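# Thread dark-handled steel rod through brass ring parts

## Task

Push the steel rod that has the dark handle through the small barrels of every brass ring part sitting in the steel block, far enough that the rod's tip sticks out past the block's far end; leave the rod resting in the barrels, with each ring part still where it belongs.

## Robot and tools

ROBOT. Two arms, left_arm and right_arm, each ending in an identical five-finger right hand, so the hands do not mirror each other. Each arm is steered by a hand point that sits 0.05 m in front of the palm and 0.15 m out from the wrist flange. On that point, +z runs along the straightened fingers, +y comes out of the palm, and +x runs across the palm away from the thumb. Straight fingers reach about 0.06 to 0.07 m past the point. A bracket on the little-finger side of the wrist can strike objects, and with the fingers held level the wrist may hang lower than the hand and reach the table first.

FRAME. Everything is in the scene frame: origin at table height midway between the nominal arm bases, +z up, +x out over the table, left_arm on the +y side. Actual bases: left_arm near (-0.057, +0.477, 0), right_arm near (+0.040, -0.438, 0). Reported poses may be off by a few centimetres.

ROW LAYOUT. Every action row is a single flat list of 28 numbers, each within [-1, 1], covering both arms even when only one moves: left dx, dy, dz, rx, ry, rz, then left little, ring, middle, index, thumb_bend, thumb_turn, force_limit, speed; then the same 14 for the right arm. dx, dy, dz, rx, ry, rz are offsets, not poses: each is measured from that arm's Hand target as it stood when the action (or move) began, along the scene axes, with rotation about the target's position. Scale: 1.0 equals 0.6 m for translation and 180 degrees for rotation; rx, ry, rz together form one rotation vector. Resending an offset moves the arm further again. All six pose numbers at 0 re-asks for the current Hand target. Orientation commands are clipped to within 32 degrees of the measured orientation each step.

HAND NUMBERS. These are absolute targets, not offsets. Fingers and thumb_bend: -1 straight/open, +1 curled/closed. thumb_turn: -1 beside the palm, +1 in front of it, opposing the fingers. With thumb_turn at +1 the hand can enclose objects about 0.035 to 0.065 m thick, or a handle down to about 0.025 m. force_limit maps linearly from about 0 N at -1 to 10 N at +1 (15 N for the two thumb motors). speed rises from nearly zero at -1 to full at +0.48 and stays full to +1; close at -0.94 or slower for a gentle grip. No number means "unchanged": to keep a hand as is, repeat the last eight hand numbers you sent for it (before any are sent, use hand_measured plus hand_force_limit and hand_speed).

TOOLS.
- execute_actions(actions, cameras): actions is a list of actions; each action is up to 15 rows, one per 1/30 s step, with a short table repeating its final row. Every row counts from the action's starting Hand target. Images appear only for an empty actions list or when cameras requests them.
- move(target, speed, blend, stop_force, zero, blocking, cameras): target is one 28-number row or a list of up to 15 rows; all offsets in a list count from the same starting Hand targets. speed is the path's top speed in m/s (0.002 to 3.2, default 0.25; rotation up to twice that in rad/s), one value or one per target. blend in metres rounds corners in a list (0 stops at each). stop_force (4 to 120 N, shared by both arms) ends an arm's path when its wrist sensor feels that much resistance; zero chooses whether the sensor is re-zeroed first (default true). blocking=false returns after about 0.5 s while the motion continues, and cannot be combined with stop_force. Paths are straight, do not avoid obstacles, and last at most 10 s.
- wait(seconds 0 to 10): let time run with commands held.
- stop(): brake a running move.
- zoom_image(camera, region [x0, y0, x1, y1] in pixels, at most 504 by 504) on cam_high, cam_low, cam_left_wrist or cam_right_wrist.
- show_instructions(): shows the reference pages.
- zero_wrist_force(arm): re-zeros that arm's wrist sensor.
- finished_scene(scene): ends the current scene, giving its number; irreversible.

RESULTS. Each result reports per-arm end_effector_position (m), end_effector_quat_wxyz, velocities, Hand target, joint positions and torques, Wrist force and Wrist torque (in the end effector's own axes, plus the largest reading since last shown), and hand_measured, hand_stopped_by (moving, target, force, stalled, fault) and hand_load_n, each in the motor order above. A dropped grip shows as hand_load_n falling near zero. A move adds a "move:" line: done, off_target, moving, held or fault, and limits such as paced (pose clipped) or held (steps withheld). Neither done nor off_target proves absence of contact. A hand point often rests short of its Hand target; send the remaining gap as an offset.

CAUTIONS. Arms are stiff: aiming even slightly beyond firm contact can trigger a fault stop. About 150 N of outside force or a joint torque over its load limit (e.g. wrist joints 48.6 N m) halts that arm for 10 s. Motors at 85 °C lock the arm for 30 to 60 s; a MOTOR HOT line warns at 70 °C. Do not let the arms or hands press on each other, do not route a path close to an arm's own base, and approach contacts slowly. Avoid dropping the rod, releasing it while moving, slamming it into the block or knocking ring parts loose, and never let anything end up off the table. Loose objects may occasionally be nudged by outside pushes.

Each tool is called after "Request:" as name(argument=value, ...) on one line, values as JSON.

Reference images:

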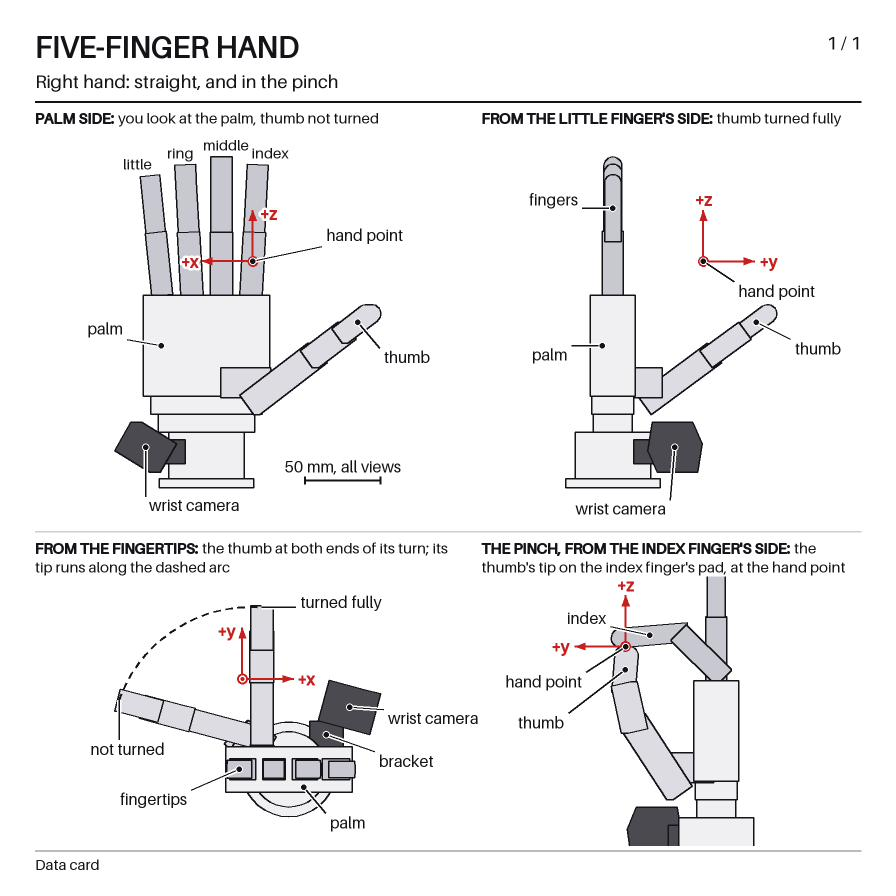

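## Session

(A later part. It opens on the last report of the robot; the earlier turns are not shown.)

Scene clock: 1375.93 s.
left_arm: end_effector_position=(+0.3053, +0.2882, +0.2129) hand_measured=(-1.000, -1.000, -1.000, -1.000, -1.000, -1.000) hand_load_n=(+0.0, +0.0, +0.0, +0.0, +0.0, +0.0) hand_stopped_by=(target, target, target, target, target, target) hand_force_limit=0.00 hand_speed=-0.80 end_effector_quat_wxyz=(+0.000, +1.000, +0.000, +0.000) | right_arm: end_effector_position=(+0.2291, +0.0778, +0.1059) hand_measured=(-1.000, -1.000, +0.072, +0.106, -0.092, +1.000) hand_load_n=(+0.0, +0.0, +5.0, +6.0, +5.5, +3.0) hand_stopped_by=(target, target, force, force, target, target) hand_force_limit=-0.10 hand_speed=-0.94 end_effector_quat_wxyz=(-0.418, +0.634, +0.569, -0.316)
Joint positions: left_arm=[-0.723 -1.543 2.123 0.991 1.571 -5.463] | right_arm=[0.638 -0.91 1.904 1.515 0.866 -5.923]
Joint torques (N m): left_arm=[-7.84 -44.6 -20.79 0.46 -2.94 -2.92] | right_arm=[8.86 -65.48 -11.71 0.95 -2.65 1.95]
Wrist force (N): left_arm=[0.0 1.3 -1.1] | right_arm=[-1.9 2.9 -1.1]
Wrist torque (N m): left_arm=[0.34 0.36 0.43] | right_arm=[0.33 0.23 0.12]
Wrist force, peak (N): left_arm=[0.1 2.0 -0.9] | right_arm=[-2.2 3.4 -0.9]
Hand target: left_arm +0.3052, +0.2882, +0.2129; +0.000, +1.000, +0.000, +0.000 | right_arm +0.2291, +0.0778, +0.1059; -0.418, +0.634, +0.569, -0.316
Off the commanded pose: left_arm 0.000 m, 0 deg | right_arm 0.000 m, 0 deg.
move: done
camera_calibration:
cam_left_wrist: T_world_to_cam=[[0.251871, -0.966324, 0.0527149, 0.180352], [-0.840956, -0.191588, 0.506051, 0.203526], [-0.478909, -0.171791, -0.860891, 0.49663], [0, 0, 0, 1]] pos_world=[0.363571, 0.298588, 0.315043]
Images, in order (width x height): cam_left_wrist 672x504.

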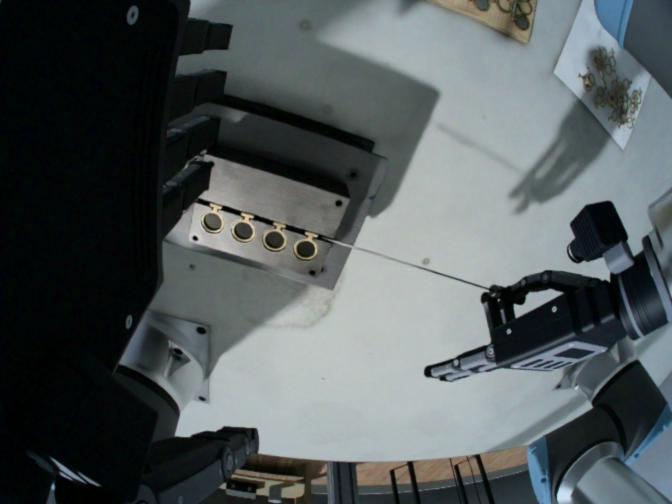

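Request:
move(target=[0,0,0,0,0,0,-1,-1,-1,-1,-1,-1,0,-0.8,0.0011,0.0108,0,0,0,0,-1,-1,0.33,0.33,-0.09,1,-0.1,-0.94], speed=0.01, stop_force=4, cameras=["cam_left_wrist"])

Request:
zoom_image(camera="cam_left_wrist", region=[295, 220, 345, 260])

Request:
zoom_image(camera="cam_left_wrist", region=[302, 226, 327, 246])

Scene clock: 1392.70 s.
left_arm: end_effector_position=(+0.3052, +0.2882, +0.2129) hand_measured=(-1.000, -1.000, -1.000, -1.000, -1.000, -1.000) hand_load_n=(+0.0, +0.0, +0.0, -0.5, +0.0, +0.0) hand_stopped_by=(target, target, target, target, target, target) hand_force_limit=0.00 hand_speed=-0.80 end_effector_quat_wxyz=(+0.000, +1.000, +0.000, +0.000) | right_arm: end_effector_position=(+0.2298, +0.0843, +0.1059) hand_measured=(-1.000, -1.000, +0.072, +0.106, -0.092, +1.000) hand_load_n=(+0.0, +0.0, +5.0, +6.0, +5.5, +3.0) hand_stopped_by=(target, target, force, force, target, target) hand_force_limit=-0.10 hand_speed=-0.94 end_effector_quat_wxyz=(-0.418, +0.634, +0.569, -0.316)
Joint positions: left_arm=[-0.723 -1.543 2.123 0.991 1.571 -5.463] | right_arm=[0.646 -0.905 1.891 1.518 0.86 -5.917]
Joint torques (N m): left_arm=[-7.8 -49.38 -20.53 0.54 -2.72 -2.94] | right_arm=[14.88 -66.8 -25.95 5.18 -4.1 2.9]
Wrist force (N): left_arm=[0.2 1.4 -0.7] | right_arm=[-1.5 3.0 -0.6]
Wrist torque (N m): left_arm=[0.32 0.32 0.45] | right_arm=[0.32 0.16 -0.18]
Wrist force, peak (N): left_arm=[-0.1 1.6 -1.3] | right_arm=[-3.6 2.6 -1.2]
Hand target: left_arm +0.3052, +0.2882, +0.2129; +0.000, +1.000, +0.000, +0.000 | right_arm +0.2298, +0.0843, +0.1059; -0.418, +0.634, +0.569, -0.316
Off the commanded pose: left_arm 0.000 m, 0 deg | right_arm 0.000 m, 0 deg.
move: done
camera_calibration:
cam_left_wrist: T_world_to_cam=[[0.251858, -0.966326, 0.0527517, 0.180366], [-0.841004, -0.191573, 0.505976, 0.203427], [-0.478832, -0.171798, -0.860933, 0.496655], [0, 0, 0, 1]] pos_world=[0.363471, 0.298588, 0.315143]
Images, in order (width x height): cam_left_wrist 672x504.

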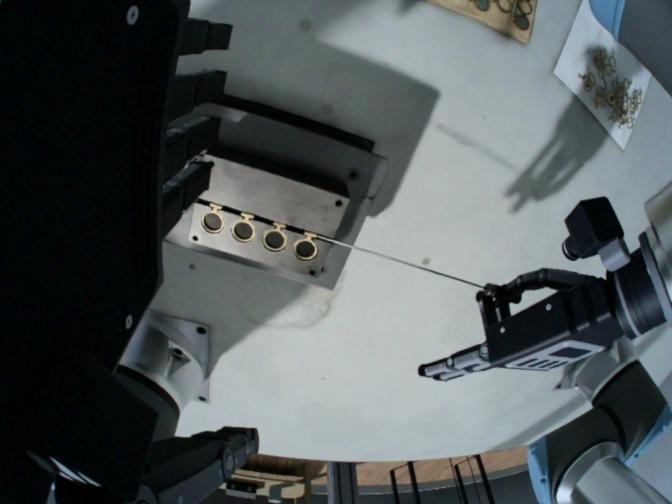

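Scaled by 10.080 from the camera's 672x504 image, which has a finer 960x720 frame.

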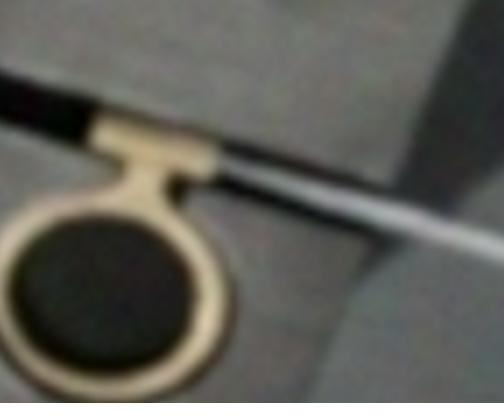

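Scaled by 20.160 from the camera's 672x504 image, which has a finer 960x720 frame.

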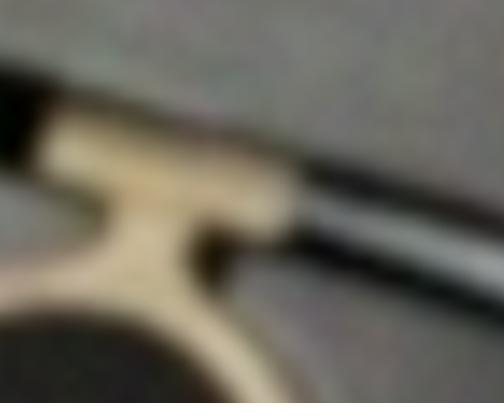

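Request:
move(target=[0,0,0,0,0,0,-1,-1,-1,-1,-1,-1,0,-0.8,0.0016,0.0149,0,0,0,0,-1,-1,0.33,0.33,-0.09,1,-0.1,-0.94], speed=0.01, stop_force=4, cameras=["cam_left_wrist","cam_right_wrist"])

Request:
zoom_image(camera="cam_left_wrist", region=[275, 210, 345, 260])

Request:
zoom_image(camera="cam_right_wrist", region=[280, 0, 480, 260])

Scene clock: 1412.17 s.
left_arm: end_effector_position=(+0.3052, +0.2882, +0.2129) hand_measured=(-1.000, -1.000, -1.000, -1.000, -1.000, -1.000) hand_load_n=(+0.0, +0.0, +0.0, +0.0, +0.0, +0.0) hand_stopped_by=(target, target, target, target, target, target) hand_force_limit=0.00 hand_speed=-0.80 end_effector_quat_wxyz=(+0.000, +1.000, +0.000, +0.000) | right_arm: end_effector_position=(+0.2308, +0.0932, +0.1059) hand_measured=(-1.000, -1.000, +0.072, +0.106, -0.092, +1.000) hand_load_n=(+0.0, +0.0, +5.5, +6.0, +5.5, +2.5) hand_stopped_by=(target, target, force, force, target, target) hand_force_limit=-0.10 hand_speed=-0.94 end_effector_quat_wxyz=(-0.418, +0.634, +0.569, -0.316)
Joint positions: left_arm=[-0.723 -1.543 2.123 0.991 1.571 -5.463] | right_arm=[0.657 -0.898 1.873 1.523 0.851 -5.909]
Joint torques (N m): left_arm=[-9.34 -47.71 -20.91 0.61 -2.51 -3.06] | right_arm=[14.28 -64.8 -27.07 4.81 -3.59 2.29]
Wrist force (N): left_arm=[0.0 1.3 -0.7] | right_arm=[-1.4 3.5 -0.5]
Wrist torque (N m): left_arm=[0.32 0.35 0.43] | right_arm=[0.40 0.15 -0.16]
Wrist force, peak (N): left_arm=[0.0 1.8 -1.0] | right_arm=[-2.1 3.4 -1.1]
Hand target: left_arm +0.3052, +0.2882, +0.2129; +0.000, +1.000, +0.000, +0.000 | right_arm +0.2308, +0.0932, +0.1059; -0.418, +0.634, +0.569, -0.316
Off the commanded pose: left_arm 0.000 m, 0 deg | right_arm 0.000 m, 0 deg.
move: done
camera_calibration:
cam_left_wrist: T_world_to_cam=[[0.251858, -0.966326, 0.0527517, 0.180366], [-0.841004, -0.191573, 0.505976, 0.203427], [-0.478832, -0.171798, -0.860933, 0.496655], [0, 0, 0, 1]] pos_world=[0.363471, 0.298588, 0.315143]
cam_right_wrist: T_world_to_cam=[[0.517935, 0.238027, -0.821636, -0.0551797], [0.414342, -0.910118, -0.00247048, -0.0121727], [-0.748374, -0.339159, -0.570007, 0.383319], [0, 0, 0, 1]] pos_world=[0.320489, 0.132062, 0.173127]
Images, in order (width x height): cam_left_wrist 672x504, cam_right_wrist 672x504.

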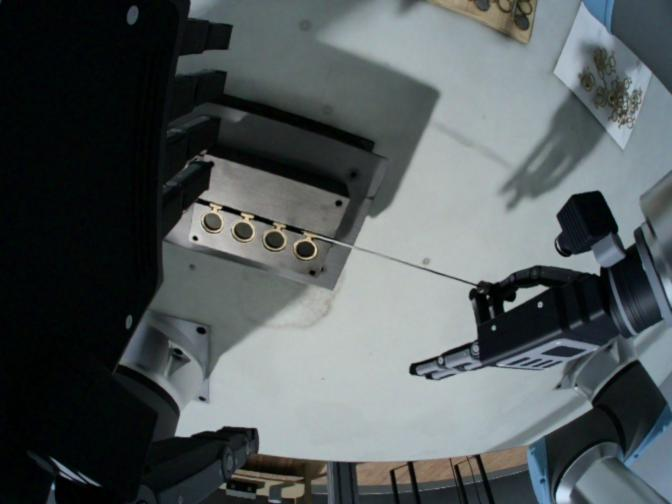

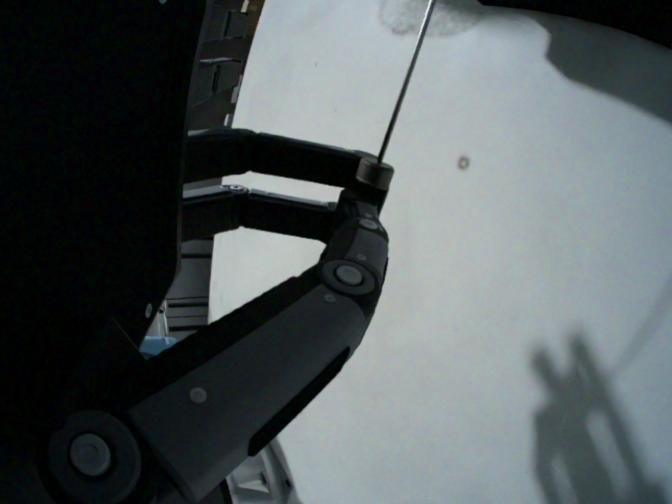

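Scaled by 7.200 from the camera's 672x504 image, which has a finer 960x720 frame.

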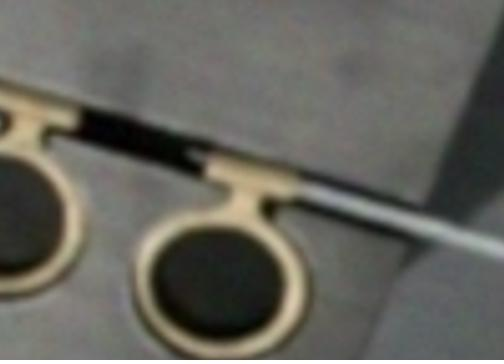

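Scaled by 1.938 from the camera's 672x504 image, which has a finer 960x720 frame.

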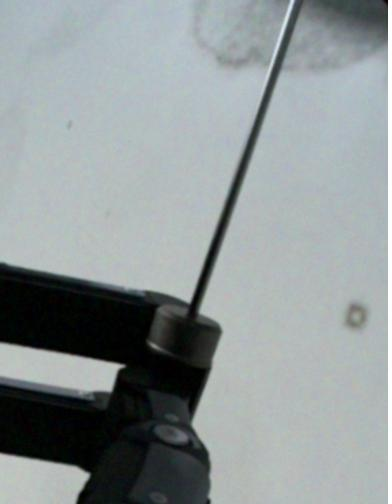

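Request:
zoom_image(camera="cam_left_wrist", region=[297, 224, 327, 248])

Request:
move(target=[0.123,-0.0037,-0.0617,0,0.1944,0,-1,-1,-1,-1,-1,-1,0,-0.8,0,0,0,0,0,0,-1,-1,0.33,0.33,-0.09,1,-0.1,-0.94], speed=0.2, cameras=["cam_left_wrist"])

Request:
zoom_image(camera="cam_left_wrist", region=[275, 210, 345, 260])

Request:
zoom_image(camera="cam_left_wrist", region=[290, 218, 320, 242])

Scaled by 16.800 from the camera's 672x504 image, which has a finer 960x720 frame.

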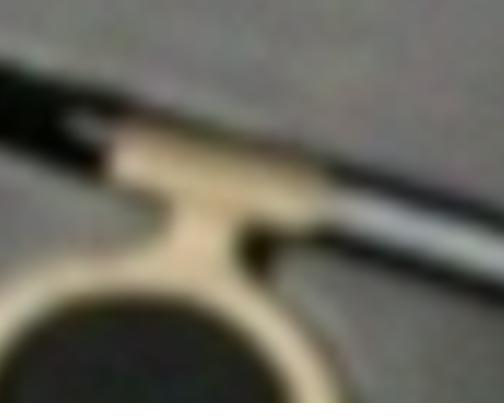

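Scene clock: 1435.00 s.
left_arm: end_effector_position=(+0.3790, +0.2860, +0.1759) hand_measured=(-1.000, -1.000, -1.000, -1.000, -1.000, -1.000) hand_load_n=(+0.0, +0.0, +0.0, +0.0, +0.0, +0.0) hand_stopped_by=(target, target, target, target, target, target) hand_force_limit=0.00 hand_speed=-0.80 end_effector_quat_wxyz=(+0.000, +0.954, +0.000, -0.301) | right_arm: end_effector_position=(+0.2308, +0.0932, +0.1059) hand_measured=(-1.000, -1.000, +0.072, +0.106, -0.092, +1.000) hand_load_n=(+0.0, -0.5, +5.0, +6.0, +5.5, +3.0) hand_stopped_by=(target, target, force, force, target, target) hand_force_limit=-0.10 hand_speed=-0.94 end_effector_quat_wxyz=(-0.418, +0.634, +0.569, -0.316)
Joint positions: left_arm=[-0.463 -1.061 1.84 1.345 1.844 -5.125] | right_arm=[0.657 -0.898 1.873 1.523 0.851 -5.909]
Joint torques (N m): left_arm=[12.11 -47.81 -38.74 8.3 3.97 2.22] | right_arm=[13.36 -67.97 -25.63 4.95 -3.57 2.68]
Wrist force (N): left_arm=[-0.6 1.5 -0.6] | right_arm=[-1.6 3.0 -0.7]
Wrist torque (N m): left_arm=[0.33 0.42 0.08] | right_arm=[0.33 0.19 -0.20]
Wrist force, peak (N): left_arm=[-0.5 1.9 -0.7] | right_arm=[-1.8 3.6 -1.2]
Hand target: left_arm +0.3790, +0.2860, +0.1759; +0.000, +0.954, +0.000, -0.301 | right_arm +0.2308, +0.0932, +0.1059; -0.418, +0.634, +0.569, -0.316
Off the commanded pose: left_arm 0.000 m, 0 deg | right_arm 0.000 m, 0 deg.
move: done
camera_calibration:
cam_left_wrist: T_world_to_cam=[[0.23663, -0.966307, -0.101278, 0.194469], [-0.398908, -0.191671, 0.896735, 0.0475393], [-0.885934, -0.171794, -0.430823, 0.578366], [0, 0, 0, 1]] pos_world=[0.485341, 0.296388, 0.226239]
Images, in order (width x height): cam_left_wrist 672x504.

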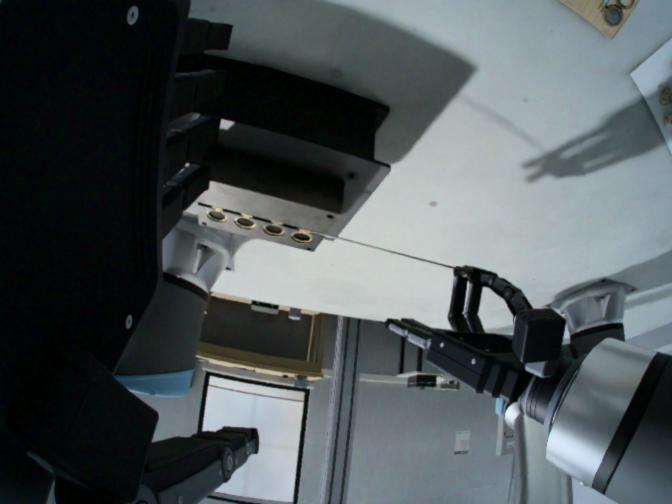

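Scaled by 7.200 from the camera's 672x504 image, which has a finer 960x720 frame.

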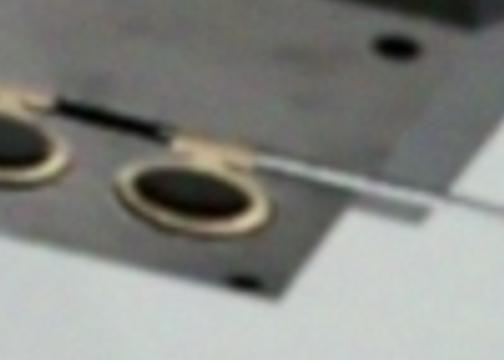

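Scaled by 16.800 from the camera's 672x504 image, which has a finer 960x720 frame.

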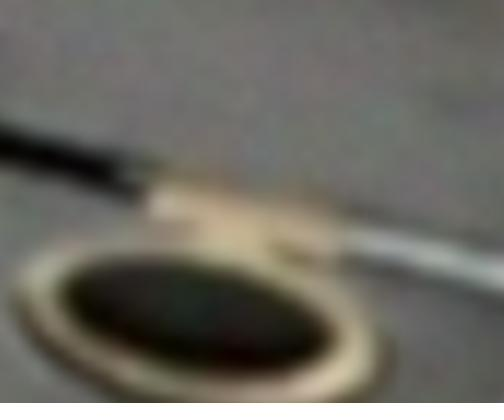

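Request:
zoom_image(camera="cam_left_wrist", region=[330, 225, 400, 275])

Request:
zoom_image(camera="cam_left_wrist", region=[400, 235, 470, 285])

Scaled by 7.200 from the camera's 672x504 image, which has a finer 960x720 frame.

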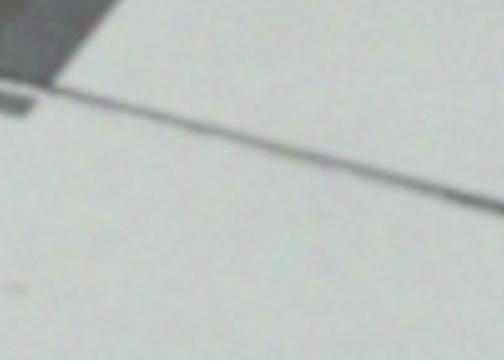

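Scaled by 7.200 from the camera's 672x504 image, which has a finer 960x720 frame.

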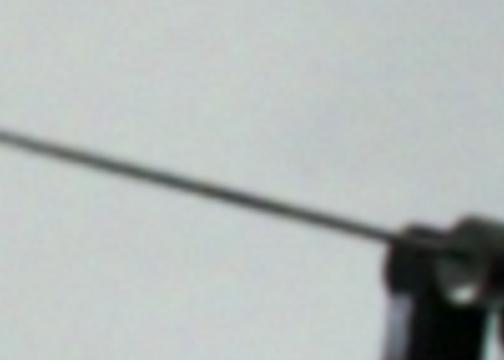

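Request:
move(target=[-0.123,0.0037,0.0617,0,-0.1944,0,-1,-1,-1,-1,-1,-1,0,-0.8,0.0015,0.0141,0,0,0,0,-1,-1,0.33,0.33,-0.09,1,-0.1,-0.94], speed=0.05, cameras=["cam_left_wrist"])

Request:
zoom_image(camera="cam_left_wrist", region=[265, 210, 335, 260])

Request:
zoom_image(camera="cam_left_wrist", region=[275, 214, 305, 238])

Scene clock: 1496.40 s.
left_arm: end_effector_position=(+0.3053, +0.2882, +0.2129) hand_measured=(-1.000, -1.000, -1.000, -1.000, -1.000, -1.000) hand_load_n=(+0.0, +0.0, +0.0, +0.0, +0.0, +0.0) hand_stopped_by=(target, target, target, target, target, target) hand_force_limit=0.00 hand_speed=-0.80 end_effector_quat_wxyz=(+0.000, +1.000, +0.000, +0.000) | right_arm: end_effector_position=(+0.2317, +0.1017, +0.1059) hand_measured=(-1.000, -1.000, +0.072, +0.106, -0.092, +1.000) hand_load_n=(+0.0, +0.0, +5.0, +6.0, +5.5, +3.0) hand_stopped_by=(target, target, force, force, target, target) hand_force_limit=-0.10 hand_speed=-0.94 end_effector_quat_wxyz=(-0.418, +0.634, +0.569, -0.316)
Joint positions: left_arm=[-0.723 -1.543 2.123 0.992 1.571 -5.463] | right_arm=[0.667 -0.89 1.856 1.527 0.844 -5.901]
Joint torques (N m): left_arm=[-6.89 -48.94 -21.16 0.7 -3.17 -2.8] | right_arm=[13.99 -65.31 -26.31 5.23 -4.04 2.8]
Wrist force (N): left_arm=[-0.1 1.3 -0.8] | right_arm=[-1.6 3.3 -0.9]
Wrist torque (N m): left_arm=[0.32 0.37 0.43] | right_arm=[0.39 0.19 -0.20]
Wrist force, peak (N): left_arm=[0.0 1.9 -1.3] | right_arm=[-1.9 3.5 -1.3]
Hand target: left_arm +0.3052, +0.2882, +0.2129; +0.000, +1.000, +0.000, +0.000 | right_arm +0.2317, +0.1017, +0.1059; -0.418, +0.634, +0.569, -0.316
Off the commanded pose: left_arm 0.000 m, 0 deg | right_arm 0.000 m, 0 deg.
move: done
camera_calibration:
cam_left_wrist: T_world_to_cam=[[0.251871, -0.966324, 0.0527149, 0.180352], [-0.840956, -0.191588, 0.506051, 0.203526], [-0.478909, -0.171791, -0.860891, 0.49663], [0, 0, 0, 1]] pos_world=[0.363571, 0.298588, 0.315043]
Images, in order (width x height): cam_left_wrist 672x504.

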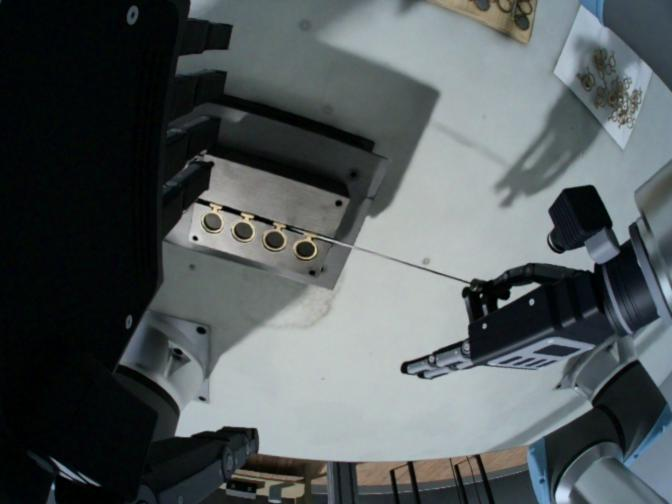

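Scaled by 7.200 from the camera's 672x504 image, which has a finer 960x720 frame.

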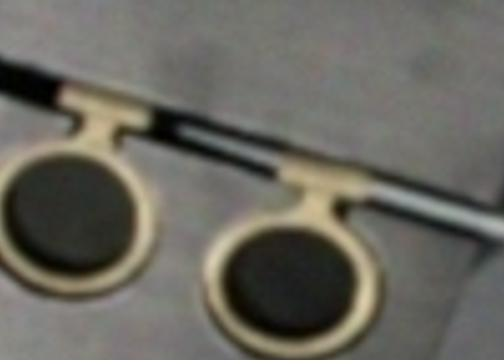

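Scaled by 16.800 from the camera's 672x504 image, which has a finer 960x720 frame.

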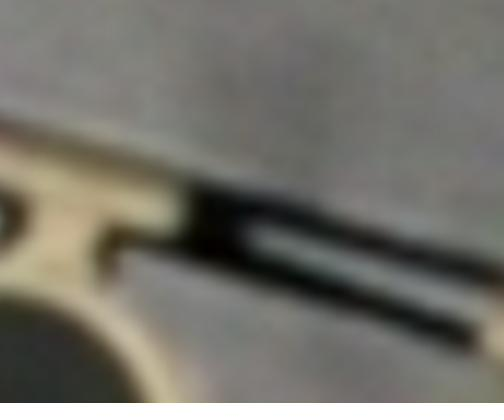

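Request:
move(target=[0,0,0,0,0,0,-1,-1,-1,-1,-1,-1,0,-0.8,0.0012,0.0116,0,0,0,0,-1,-1,0.33,0.33,-0.09,1,-0.1,-0.94], speed=0.01, stop_force=4, cameras=["cam_left_wrist"])

Request:
zoom_image(camera="cam_left_wrist", region=[255, 210, 325, 260])

Request:
zoom_image(camera="cam_left_wrist", region=[270, 214, 300, 238])

Scene clock: 1518.23 s.
left_arm: end_effector_position=(+0.3052, +0.2882, +0.2129) hand_measured=(-1.000, -1.000, -1.000, -1.000, -1.000, -1.000) hand_load_n=(+0.0, +0.0, +0.0, +0.0, +0.0, +0.0) hand_stopped_by=(target, target, target, target, target, target) hand_force_limit=0.00 hand_speed=-0.80 end_effector_quat_wxyz=(+0.000, +1.000, +0.000, +0.000) | right_arm: end_effector_position=(+0.2324, +0.1086, +0.1059) hand_measured=(-1.000, -1.000, +0.072, +0.106, -0.092, +1.000) hand_load_n=(+0.0, +0.0, +5.5, +6.0, +5.5, +2.5) hand_stopped_by=(target, target, force, force, target, target) hand_force_limit=-0.10 hand_speed=-0.94 end_effector_quat_wxyz=(-0.418, +0.634, +0.569, -0.316)
Joint positions: left_arm=[-0.723 -1.543 2.123 0.991 1.571 -5.463] | right_arm=[0.675 -0.884 1.842 1.531 0.837 -5.894]
Joint torques (N m): left_arm=[-8.26 -48.87 -20.34 0.64 -2.57 -3.22] | right_arm=[13.76 -67.1 -24.48 5.37 -4.19 2.54]
Wrist force (N): left_arm=[-0.3 0.9 -1.0] | right_arm=[-1.7 2.8 -1.2]
Wrist torque (N m): left_arm=[0.27 0.41 0.40] | right_arm=[0.34 0.21 -0.24]
Wrist force, peak (N): left_arm=[-0.1 1.7 -0.9] | right_arm=[-3.4 2.8 -1.3]
Hand target: left_arm +0.3052, +0.2882, +0.2129; +0.000, +1.000, +0.000, +0.000 | right_arm +0.2324, +0.1086, +0.1059; -0.418, +0.634, +0.569, -0.316
Off the commanded pose: left_arm 0.000 m, 0 deg | right_arm 0.000 m, 0 deg.
move: done
camera_calibration:
cam_left_wrist: T_world_to_cam=[[0.251858, -0.966326, 0.0527517, 0.180366], [-0.841004, -0.191573, 0.505976, 0.203427], [-0.478832, -0.171798, -0.860933, 0.496655], [0, 0, 0, 1]] pos_world=[0.363471, 0.298588, 0.315143]
Images, in order (width x height): cam_left_wrist 672x504.

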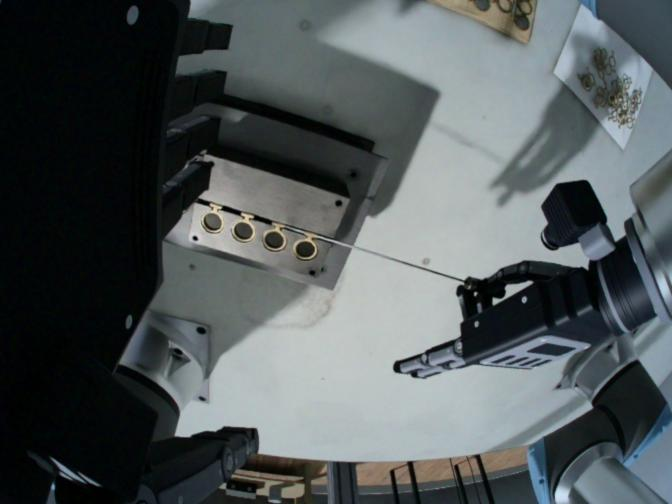

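Scaled by 7.200 from the camera's 672x504 image, which has a finer 960x720 frame.

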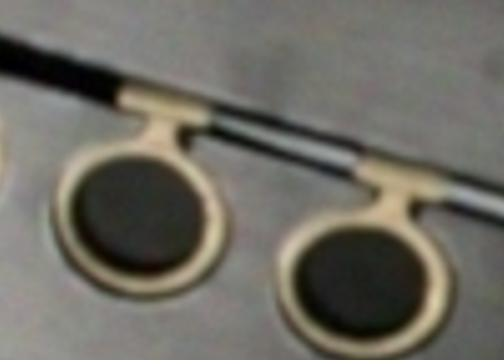

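Scaled by 16.800 from the camera's 672x504 image, which has a finer 960x720 frame.

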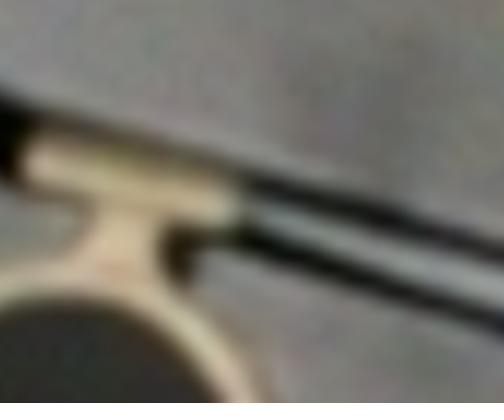

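Request:
move(target=[0,0,0,0,0,0,-1,-1,-1,-1,-1,-1,0,-0.8,0.0029,0.0277,0,0,0,0,-1,-1,0.33,0.33,-0.09,1,-0.1,-0.94], speed=0.012, stop_force=4, cameras=["cam_left_wrist"])

Request:
zoom_image(camera="cam_left_wrist", region=[225, 200, 295, 250])

Request:
zoom_image(camera="cam_left_wrist", region=[245, 206, 275, 230])

Scene clock: 1537.17 s.
left_arm: end_effector_position=(+0.3052, +0.2882, +0.2129) hand_measured=(-1.000, -1.000, -1.000, -1.000, -1.000, -1.000) hand_load_n=(+0.0, +0.0, +0.0, +0.0, +0.0, +0.0) hand_stopped_by=(target, target, target, target, target, target) hand_force_limit=0.00 hand_speed=-0.80 end_effector_quat_wxyz=(+0.000, +1.000, +0.000, +0.000) | right_arm: end_effector_position=(+0.2341, +0.1253, +0.1059) hand_measured=(-1.000, -1.000, +0.072, +0.106, -0.092, +1.000) hand_load_n=(+0.0, +0.0, +5.0, +6.0, +5.5, +2.5) hand_stopped_by=(target, target, force, force, target, target) hand_force_limit=-0.10 hand_speed=-0.94 end_effector_quat_wxyz=(-0.418, +0.634, +0.569, -0.316)
Joint positions: left_arm=[-0.723 -1.543 2.123 0.991 1.571 -5.463] | right_arm=[0.693 -0.87 1.809 1.54 0.823 -5.879]
Joint torques (N m): left_arm=[-7.94 -49.48 -21.29 0.8 -2.87 -2.77] | right_arm=[12.47 -70.34 -26.17 4.87 -3.8 2.07]
Wrist force (N): left_arm=[-0.3 1.1 -0.8] | right_arm=[-1.8 2.9 -0.9]
Wrist torque (N m): left_arm=[0.31 0.39 0.42] | right_arm=[0.28 0.17 -0.27]
Wrist force, peak (N): left_arm=[-0.5 1.8 -0.9] | right_arm=[-2.1 3.4 -1.2]
Hand target: left_arm +0.3052, +0.2882, +0.2129; +0.000, +1.000, +0.000, +0.000 | right_arm +0.2341, +0.1253, +0.1059; -0.418, +0.634, +0.569, -0.316
Off the commanded pose: left_arm 0.000 m, 0 deg | right_arm 0.000 m, 0 deg.
move: done
camera_calibration:
cam_left_wrist: T_world_to_cam=[[0.251858, -0.966326, 0.0527517, 0.180366], [-0.841004, -0.191573, 0.505976, 0.203427], [-0.478832, -0.171798, -0.860933, 0.496655], [0, 0, 0, 1]] pos_world=[0.363471, 0.298588, 0.315143]
Images, in order (width x height): cam_left_wrist 672x504.

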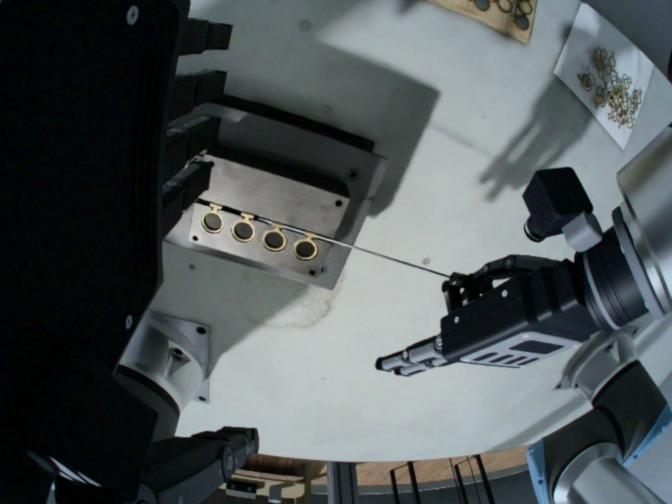

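Scaled by 7.200 from the camera's 672x504 image, which has a finer 960x720 frame.

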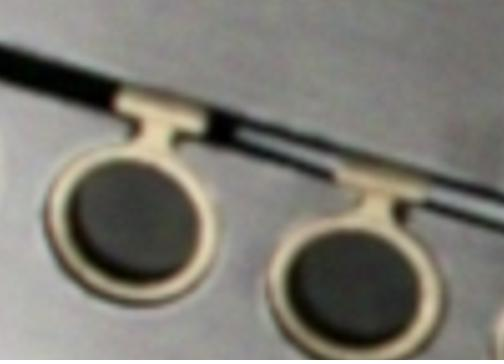

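Scaled by 16.800 from the camera's 672x504 image, which has a finer 960x720 frame.

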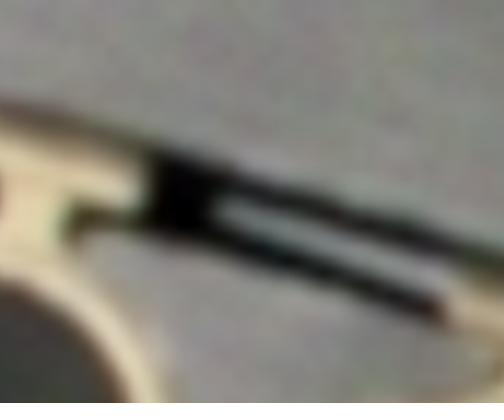

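Request:
move(target=[0,0,0,0,0,0,-1,-1,-1,-1,-1,-1,0,-0.8,0.0012,0.0116,0,0,0,0,-1,-1,0.33,0.33,-0.09,1,-0.1,-0.94], speed=0.01, stop_force=4, cameras=["cam_left_wrist"])

Request:
zoom_image(camera="cam_left_wrist", region=[225, 200, 295, 250])

Scene clock: 1548.10 s.
left_arm: end_effector_position=(+0.3052, +0.2882, +0.2129) hand_measured=(-1.000, -1.000, -1.000, -1.000, -1.000, -1.000) hand_load_n=(+0.0, +0.0, +0.0, +0.0, -0.5, +0.0) hand_stopped_by=(target, target, target, target, target, target) hand_force_limit=0.00 hand_speed=-0.80 end_effector_quat_wxyz=(+0.000, +1.000, +0.000, +0.000) | right_arm: end_effector_position=(+0.2348, +0.1322, +0.1059) hand_measured=(-1.000, -1.000, +0.072, +0.106, -0.092, +1.000) hand_load_n=(+0.0, +0.0, +5.0, +6.0, +5.5, +2.5) hand_stopped_by=(target, target, force, force, target, target) hand_force_limit=-0.10 hand_speed=-0.94 end_effector_quat_wxyz=(-0.418, +0.634, +0.569, -0.316)
Joint positions: left_arm=[-0.723 -1.543 2.123 0.991 1.571 -5.463] | right_arm=[0.7 -0.864 1.794 1.544 0.817 -5.873]
Joint torques (N m): left_arm=[-7.88 -45.76 -20.34 0.45 -2.55 -2.53] | right_arm=[15.84 -72.18 -27.08 5.03 -3.89 2.32]
Wrist force (N): left_arm=[0.0 1.3 -1.3] | right_arm=[-2.2 2.6 -0.5]
Wrist torque (N m): left_arm=[0.35 0.36 0.43] | right_arm=[0.17 0.22 -0.32]
Wrist force, peak (N): left_arm=[0.0 1.5 -1.4] | right_arm=[-2.3 3.2 -0.4]
Hand target: left_arm +0.3052, +0.2882, +0.2129; +0.000, +1.000, +0.000, +0.000 | right_arm +0.2348, +0.1322, +0.1059; -0.418, +0.634, +0.569, -0.316
Off the commanded pose: left_arm 0.000 m, 0 deg | right_arm 0.000 m, 0 deg.
move: done
camera_calibration:
cam_left_wrist: T_world_to_cam=[[0.251858, -0.966326, 0.0527517, 0.180366], [-0.841004, -0.191573, 0.505976, 0.203427], [-0.478832, -0.171798, -0.860933, 0.496655], [0, 0, 0, 1]] pos_world=[0.363471, 0.298588, 0.315143]
Images, in order (width x height): cam_left_wrist 672x504.

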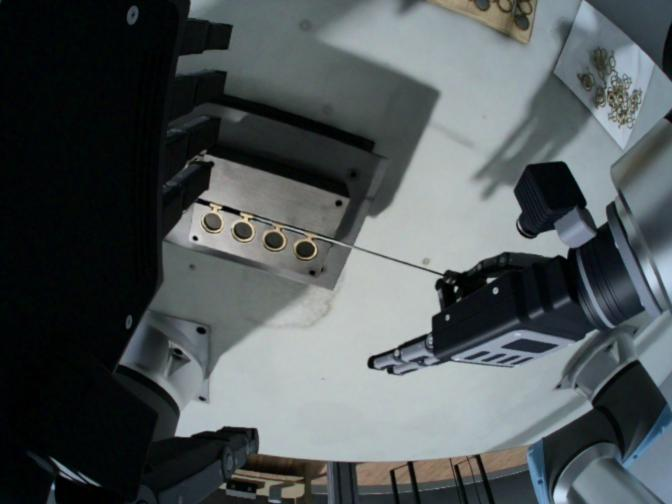

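Scaled by 7.200 from the camera's 672x504 image, which has a finer 960x720 frame.

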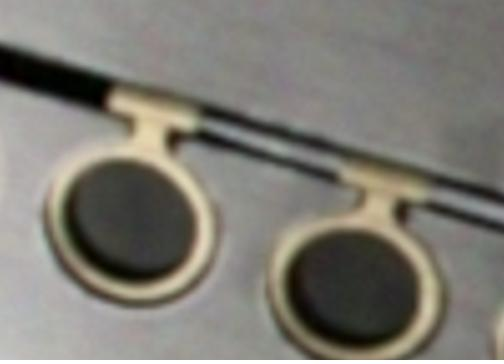

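Request:
move(target=[0,0,0,0,0,0,-1,-1,-1,-1,-1,-1,0,-0.8,0.0030,0.0287,0,0,0,0,-1,-1,0.33,0.33,-0.09,1,-0.1,-0.94], speed=0.012, stop_force=4, cameras=["cam_left_wrist"])

Request:
zoom_image(camera="cam_left_wrist", region=[195, 190, 265, 240])

Request:
zoom_image(camera="cam_left_wrist", region=[213, 198, 243, 222])

Scene clock: 1565.67 s.
left_arm: end_effector_position=(+0.3052, +0.2882, +0.2129) hand_measured=(-1.000, -1.000, -1.000, -1.000, -1.000, -1.000) hand_load_n=(+0.0, +0.0, +0.0, +0.0, +0.0, +0.0) hand_stopped_by=(target, target, target, target, target, target) hand_force_limit=0.00 hand_speed=-0.80 end_effector_quat_wxyz=(+0.000, +1.000, +0.000, +0.000) | right_arm: end_effector_position=(+0.2366, +0.1494, +0.1059) hand_measured=(-1.000, -1.000, +0.072, +0.106, -0.092, +1.000) hand_load_n=(+0.0, +0.0, +5.0, +6.0, +5.5, +3.0) hand_stopped_by=(target, target, force, force, target, target) hand_force_limit=-0.10 hand_speed=-0.94 end_effector_quat_wxyz=(-0.418, +0.634, +0.569, -0.316)
Joint positions: left_arm=[-0.723 -1.543 2.123 0.991 1.571 -5.463] | right_arm=[0.718 -0.848 1.758 1.554 0.803 -5.857]
Joint torques (N m): left_arm=[-7.66 -48.98 -19.97 0.49 -2.77 -2.73] | right_arm=[14.33 -73.23 -26.11 4.61 -4.3 2.17]
Wrist force (N): left_arm=[0.0 0.9 -0.9] | right_arm=[-1.7 2.5 -0.8]
Wrist torque (N m): left_arm=[0.26 0.35 0.42] | right_arm=[0.20 0.17 -0.30]
Wrist force, peak (N): left_arm=[0.0 1.8 -0.9] | right_arm=[-1.8 3.5 -1.2]
Hand target: left_arm +0.3052, +0.2882, +0.2129; +0.000, +1.000, +0.000, +0.000 | right_arm +0.2366, +0.1494, +0.1059; -0.418, +0.634, +0.569, -0.316
Off the commanded pose: left_arm 0.000 m, 0 deg | right_arm 0.000 m, 0 deg.
move: done
camera_calibration:
cam_left_wrist: T_world_to_cam=[[0.251858, -0.966326, 0.0527517, 0.180366], [-0.841004, -0.191573, 0.505976, 0.203427], [-0.478832, -0.171798, -0.860933, 0.496655], [0, 0, 0, 1]] pos_world=[0.363471, 0.298588, 0.315143]
Images, in order (width x height): cam_left_wrist 672x504.

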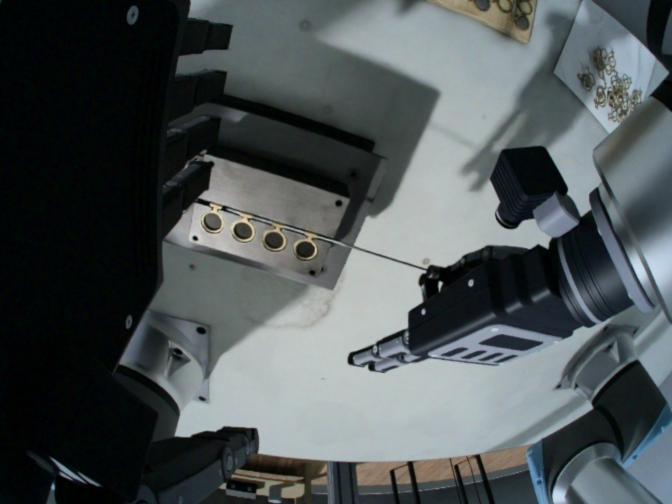

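Scaled by 7.200 from the camera's 672x504 image, which has a finer 960x720 frame.

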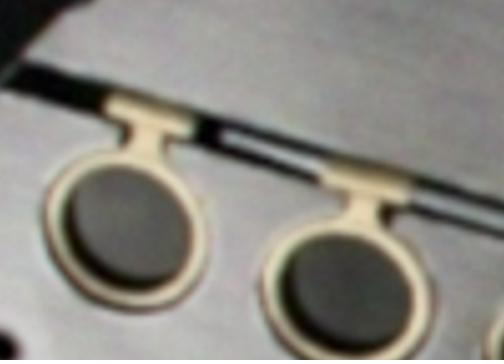

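Scaled by 16.800 from the camera's 672x504 image, which has a finer 960x720 frame.

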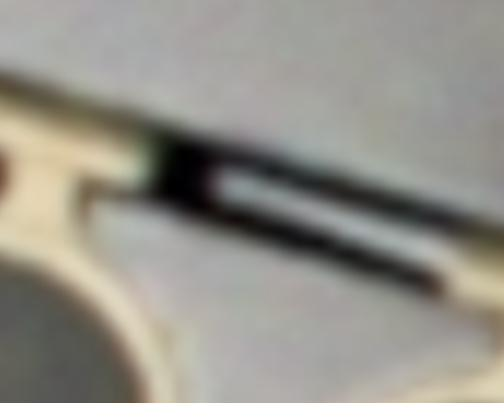

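Request:
move(target=[0,0,0,0,0,0,-1,-1,-1,-1,-1,-1,0,-0.8,0.0012,0.0116,0,0,0,0,-1,-1,0.33,0.33,-0.09,1,-0.1,-0.94], speed=0.01, stop_force=4, cameras=["cam_left_wrist"])

Request:
zoom_image(camera="cam_left_wrist", region=[195, 190, 265, 240])

Scene clock: 1591.20 s.
left_arm: end_effector_position=(+0.3052, +0.2882, +0.2129) hand_measured=(-1.000, -1.000, -1.000, -1.000, -1.000, -1.000) hand_load_n=(+0.0, +0.0, +0.0, +0.0, +0.0, +0.0) hand_stopped_by=(target, target, target, target, target, target) hand_force_limit=0.00 hand_speed=-0.80 end_effector_quat_wxyz=(+0.000, +1.000, +0.000, +0.000) | right_arm: end_effector_position=(+0.2374, +0.1564, +0.1059) hand_measured=(-1.000, -1.000, +0.072, +0.106, -0.092, +1.000) hand_load_n=(+0.5, +0.0, +5.0, +6.0, +6.0, +3.0) hand_stopped_by=(target, target, force, force, target, target) hand_force_limit=-0.10 hand_speed=-0.94 end_effector_quat_wxyz=(-0.418, +0.634, +0.569, -0.316)
Joint positions: left_arm=[-0.723 -1.543 2.123 0.991 1.571 -5.463] | right_arm=[0.725 -0.842 1.743 1.558 0.797 -5.851]
Joint torques (N m): left_arm=[-7.39 -46.19 -21.46 0.94 -2.42 -2.45] | right_arm=[12.5 -72.23 -27.65 4.79 -3.98 2.74]
Wrist force (N): left_arm=[0.0 1.0 -0.7] | right_arm=[-1.8 2.5 -0.8]
Wrist torque (N m): left_arm=[0.28 0.35 0.43] | right_arm=[0.22 0.16 -0.31]
Wrist force, peak (N): left_arm=[-0.2 1.4 -1.4] | right_arm=[-2.0 2.9 -0.8]
Hand target: left_arm +0.3052, +0.2882, +0.2129; +0.000, +1.000, +0.000, +0.000 | right_arm +0.2374, +0.1564, +0.1059; -0.418, +0.634, +0.569, -0.316
Off the commanded pose: left_arm 0.000 m, 0 deg | right_arm 0.000 m, 0 deg.
move: done
camera_calibration:
cam_left_wrist: T_world_to_cam=[[0.251858, -0.966326, 0.0527517, 0.180366], [-0.841004, -0.191573, 0.505976, 0.203427], [-0.478832, -0.171798, -0.860933, 0.496655], [0, 0, 0, 1]] pos_world=[0.363471, 0.298588, 0.315143]
Images, in order (width x height): cam_left_wrist 672x504.

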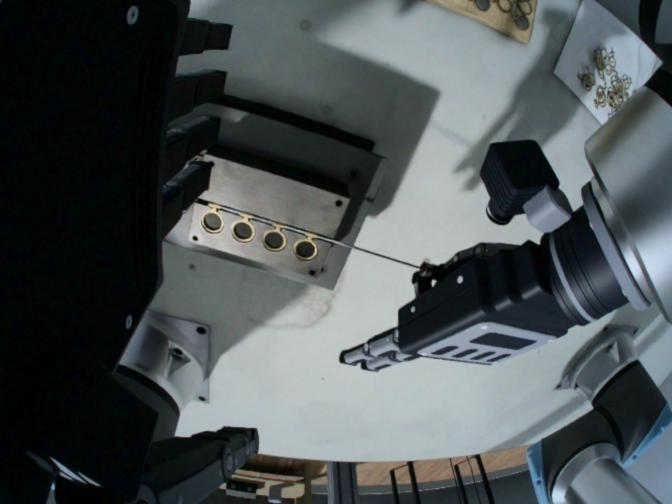

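Scaled by 7.200 from the camera's 672x504 image, which has a finer 960x720 frame.

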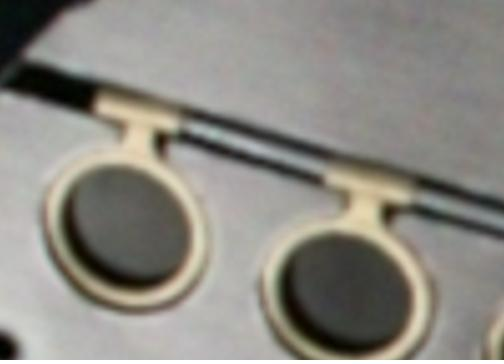

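Request:
move(target=[0,0,0,0,0,0,-1,-1,-1,-1,-1,-1,0,-0.8,0.0037,0.0352,0,0,0,0,-1,-1,0.33,0.33,-0.09,1,-0.1,-0.94], speed=0.015, stop_force=4)

Request:
move(target=[0,0.07,0.05,0,0,0,-1,-1,-1,-1,-1,-1,0,-0.8,0,0,0,0,0,0,-1,-1,0.33,0.33,-0.09,1,-0.1,-0.94], speed=0.1, cameras=["cam_left_wrist","cam_right_wrist","cam_high"])

Request:
zoom_image(camera="cam_left_wrist", region=[180, 190, 320, 290])

Scene clock: 1608.77 s.
left_arm: end_effector_position=(+0.3052, +0.2882, +0.2129) hand_measured=(-1.000, -1.000, -1.000, -1.000, -1.000, -1.000) hand_load_n=(-0.5, +0.0, +0.0, +0.0, +0.0, +0.0) hand_stopped_by=(target, target, target, target, target, target) hand_force_limit=0.00 hand_speed=-0.80 end_effector_quat_wxyz=(+0.000, +1.000, +0.000, +0.000) | right_arm: end_effector_position=(+0.2396, +0.1775, +0.1059) hand_measured=(-1.000, -1.000, +0.072, +0.106, -0.092, +1.000) hand_load_n=(+0.0, +0.0, +4.5, +6.5, +5.5, +3.0) hand_stopped_by=(target, target, force, force, target, target) hand_force_limit=-0.10 hand_speed=-0.94 end_effector_quat_wxyz=(-0.418, +0.634, +0.569, -0.316)
Joint positions: left_arm=[-0.723 -1.543 2.123 0.991 1.571 -5.463] | right_arm=[0.746 -0.822 1.698 1.57 0.781 -5.833]
Joint torques (N m): left_arm=[-8.49 -47.13 -21.33 0.9 -2.77 -2.63] | right_arm=[16.4 -75.27 -28.3 5.2 -3.7 2.49]
Wrist force (N): left_arm=[0.0 1.3 -0.9] | right_arm=[-1.5 2.6 -1.2]
Wrist torque (N m): left_arm=[0.32 0.34 0.44] | right_arm=[0.20 0.13 -0.27]
Wrist force, peak (N): left_arm=[-0.1 1.8 -1.1] | right_arm=[-1.9 2.9 -0.6]
Hand target: left_arm +0.3052, +0.2882, +0.2129; +0.000, +1.000, +0.000, +0.000 | right_arm +0.2396, +0.1775, +0.1059; -0.418, +0.634, +0.569, -0.316
Off the commanded pose: left_arm 0.000 m, 0 deg | right_arm 0.000 m, 0 deg.
move: done

Scene clock: 1609.73 s.
left_arm: end_effector_position=(+0.3053, +0.3302, +0.2429) hand_measured=(-1.000, -1.000, -1.000, -1.000, -1.000, -1.000) hand_load_n=(+0.0, +0.0, +0.0, +0.0, +0.0, +0.0) hand_stopped_by=(target, target, target, target, target, target) hand_force_limit=0.00 hand_speed=-0.80 end_effector_quat_wxyz=(+0.000, +1.000, +0.000, +0.000) | right_arm: end_effector_position=(+0.2396, +0.1775, +0.1059) hand_measured=(-1.000, -1.000, +0.072, +0.106, -0.092, +1.000) hand_load_n=(+0.0, +0.0, +5.0, +6.0, +6.0, +3.0) hand_stopped_by=(target, target, force, force, target, target) hand_force_limit=-0.10 hand_speed=-0.94 end_effector_quat_wxyz=(-0.418, +0.634, +0.569, -0.316)
Joint positions: left_arm=[-0.637 -1.593 2.111 1.053 1.571 -5.377] | right_arm=[0.746 -0.822 1.698 1.57 0.781 -5.833]
Joint torques (N m): left_arm=[10.35 -44.78 -45.54 7.93 3.04 2.43] | right_arm=[14.7 -73.6 -27.82 4.4 -3.98 2.57]
Wrist force (N): left_arm=[-0.3 1.1 -0.6] | right_arm=[-1.8 2.7 -0.7]
Wrist torque (N m): left_arm=[0.25 0.39 0.17] | right_arm=[0.20 0.15 -0.29]
Wrist force, peak (N): left_arm=[-0.2 2.1 -0.1] | right_arm=[-1.3 3.1 -0.8]
Hand target: left_arm +0.3052, +0.3302, +0.2429; +0.000, +1.000, +0.000, +0.000 | right_arm +0.2396, +0.1775, +0.1059; -0.418, +0.634, +0.569, -0.316
Off the commanded pose: left_arm 0.000 m, 0 deg | right_arm 0.000 m, 0 deg.
move: done
camera_calibration:
cam_left_wrist: T_world_to_cam=[[0.251899, -0.966321, 0.05264, 0.219396], [-0.841054, -0.191689, 0.505849, 0.196446], [-0.478722, -0.171696, -0.861015, 0.529566], [0, 0, 0, 1]] pos_world=[0.36347, 0.340588, 0.345043]
cam_right_wrist: T_world_to_cam=[[0.517935, 0.238027, -0.821636, -0.0798032], [0.414342, -0.910118, -0.00247048, 0.060904], [-0.748374, -0.339159, -0.570007, 0.418496], [0, 0, 0, 1]] pos_world=[0.329289, 0.216362, 0.173127]
Images, in order (width x height): cam_high 672x504, cam_left_wrist 672x504, cam_right_wrist 672x504.

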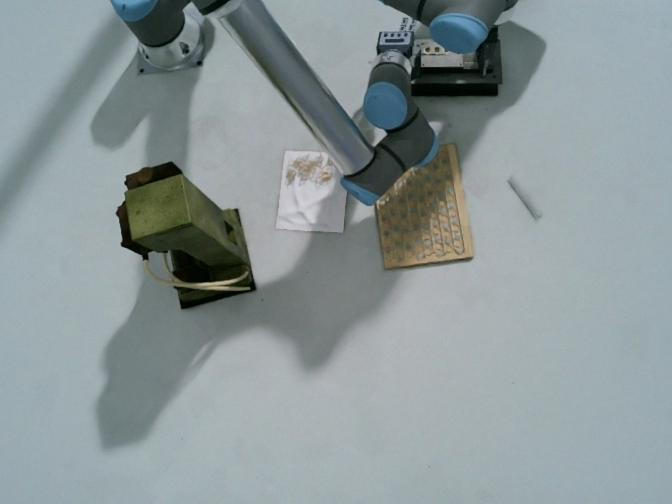

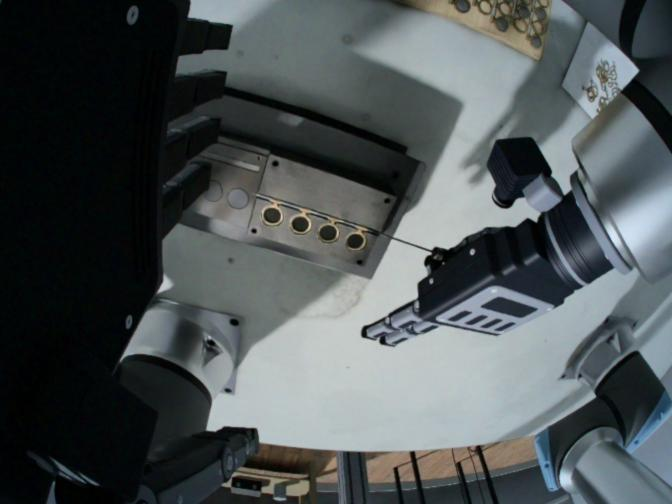

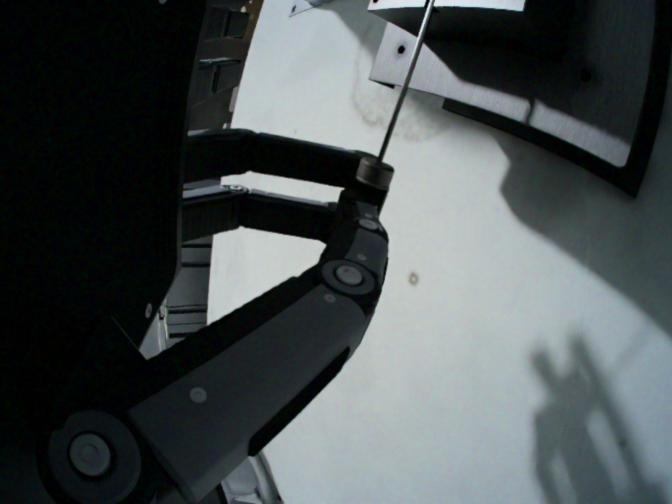

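Scaled by 3.600 from the camera's 672x504 image, which has a finer 960x720 frame.

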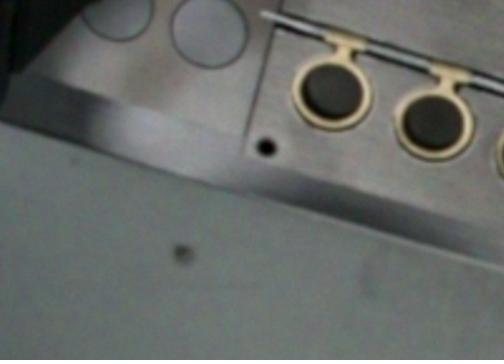

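Request:
zoom_image(camera="cam_left_wrist", region=[235, 175, 305, 225])

Request:
zoom_image(camera="cam_left_wrist", region=[340, 200, 450, 280])

Scaled by 7.200 from the camera's 672x504 image, which has a finer 960x720 frame.

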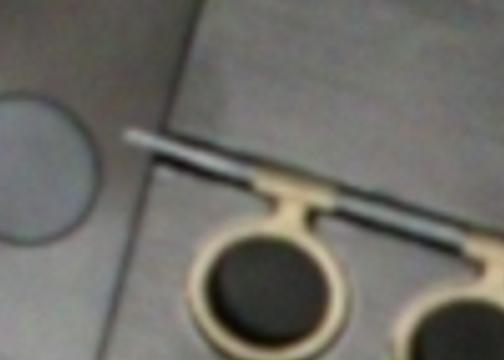

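Scaled by 4.582 from the camera's 672x504 image, which has a finer 960x720 frame.

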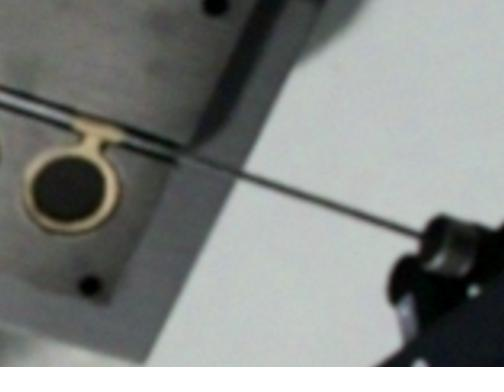

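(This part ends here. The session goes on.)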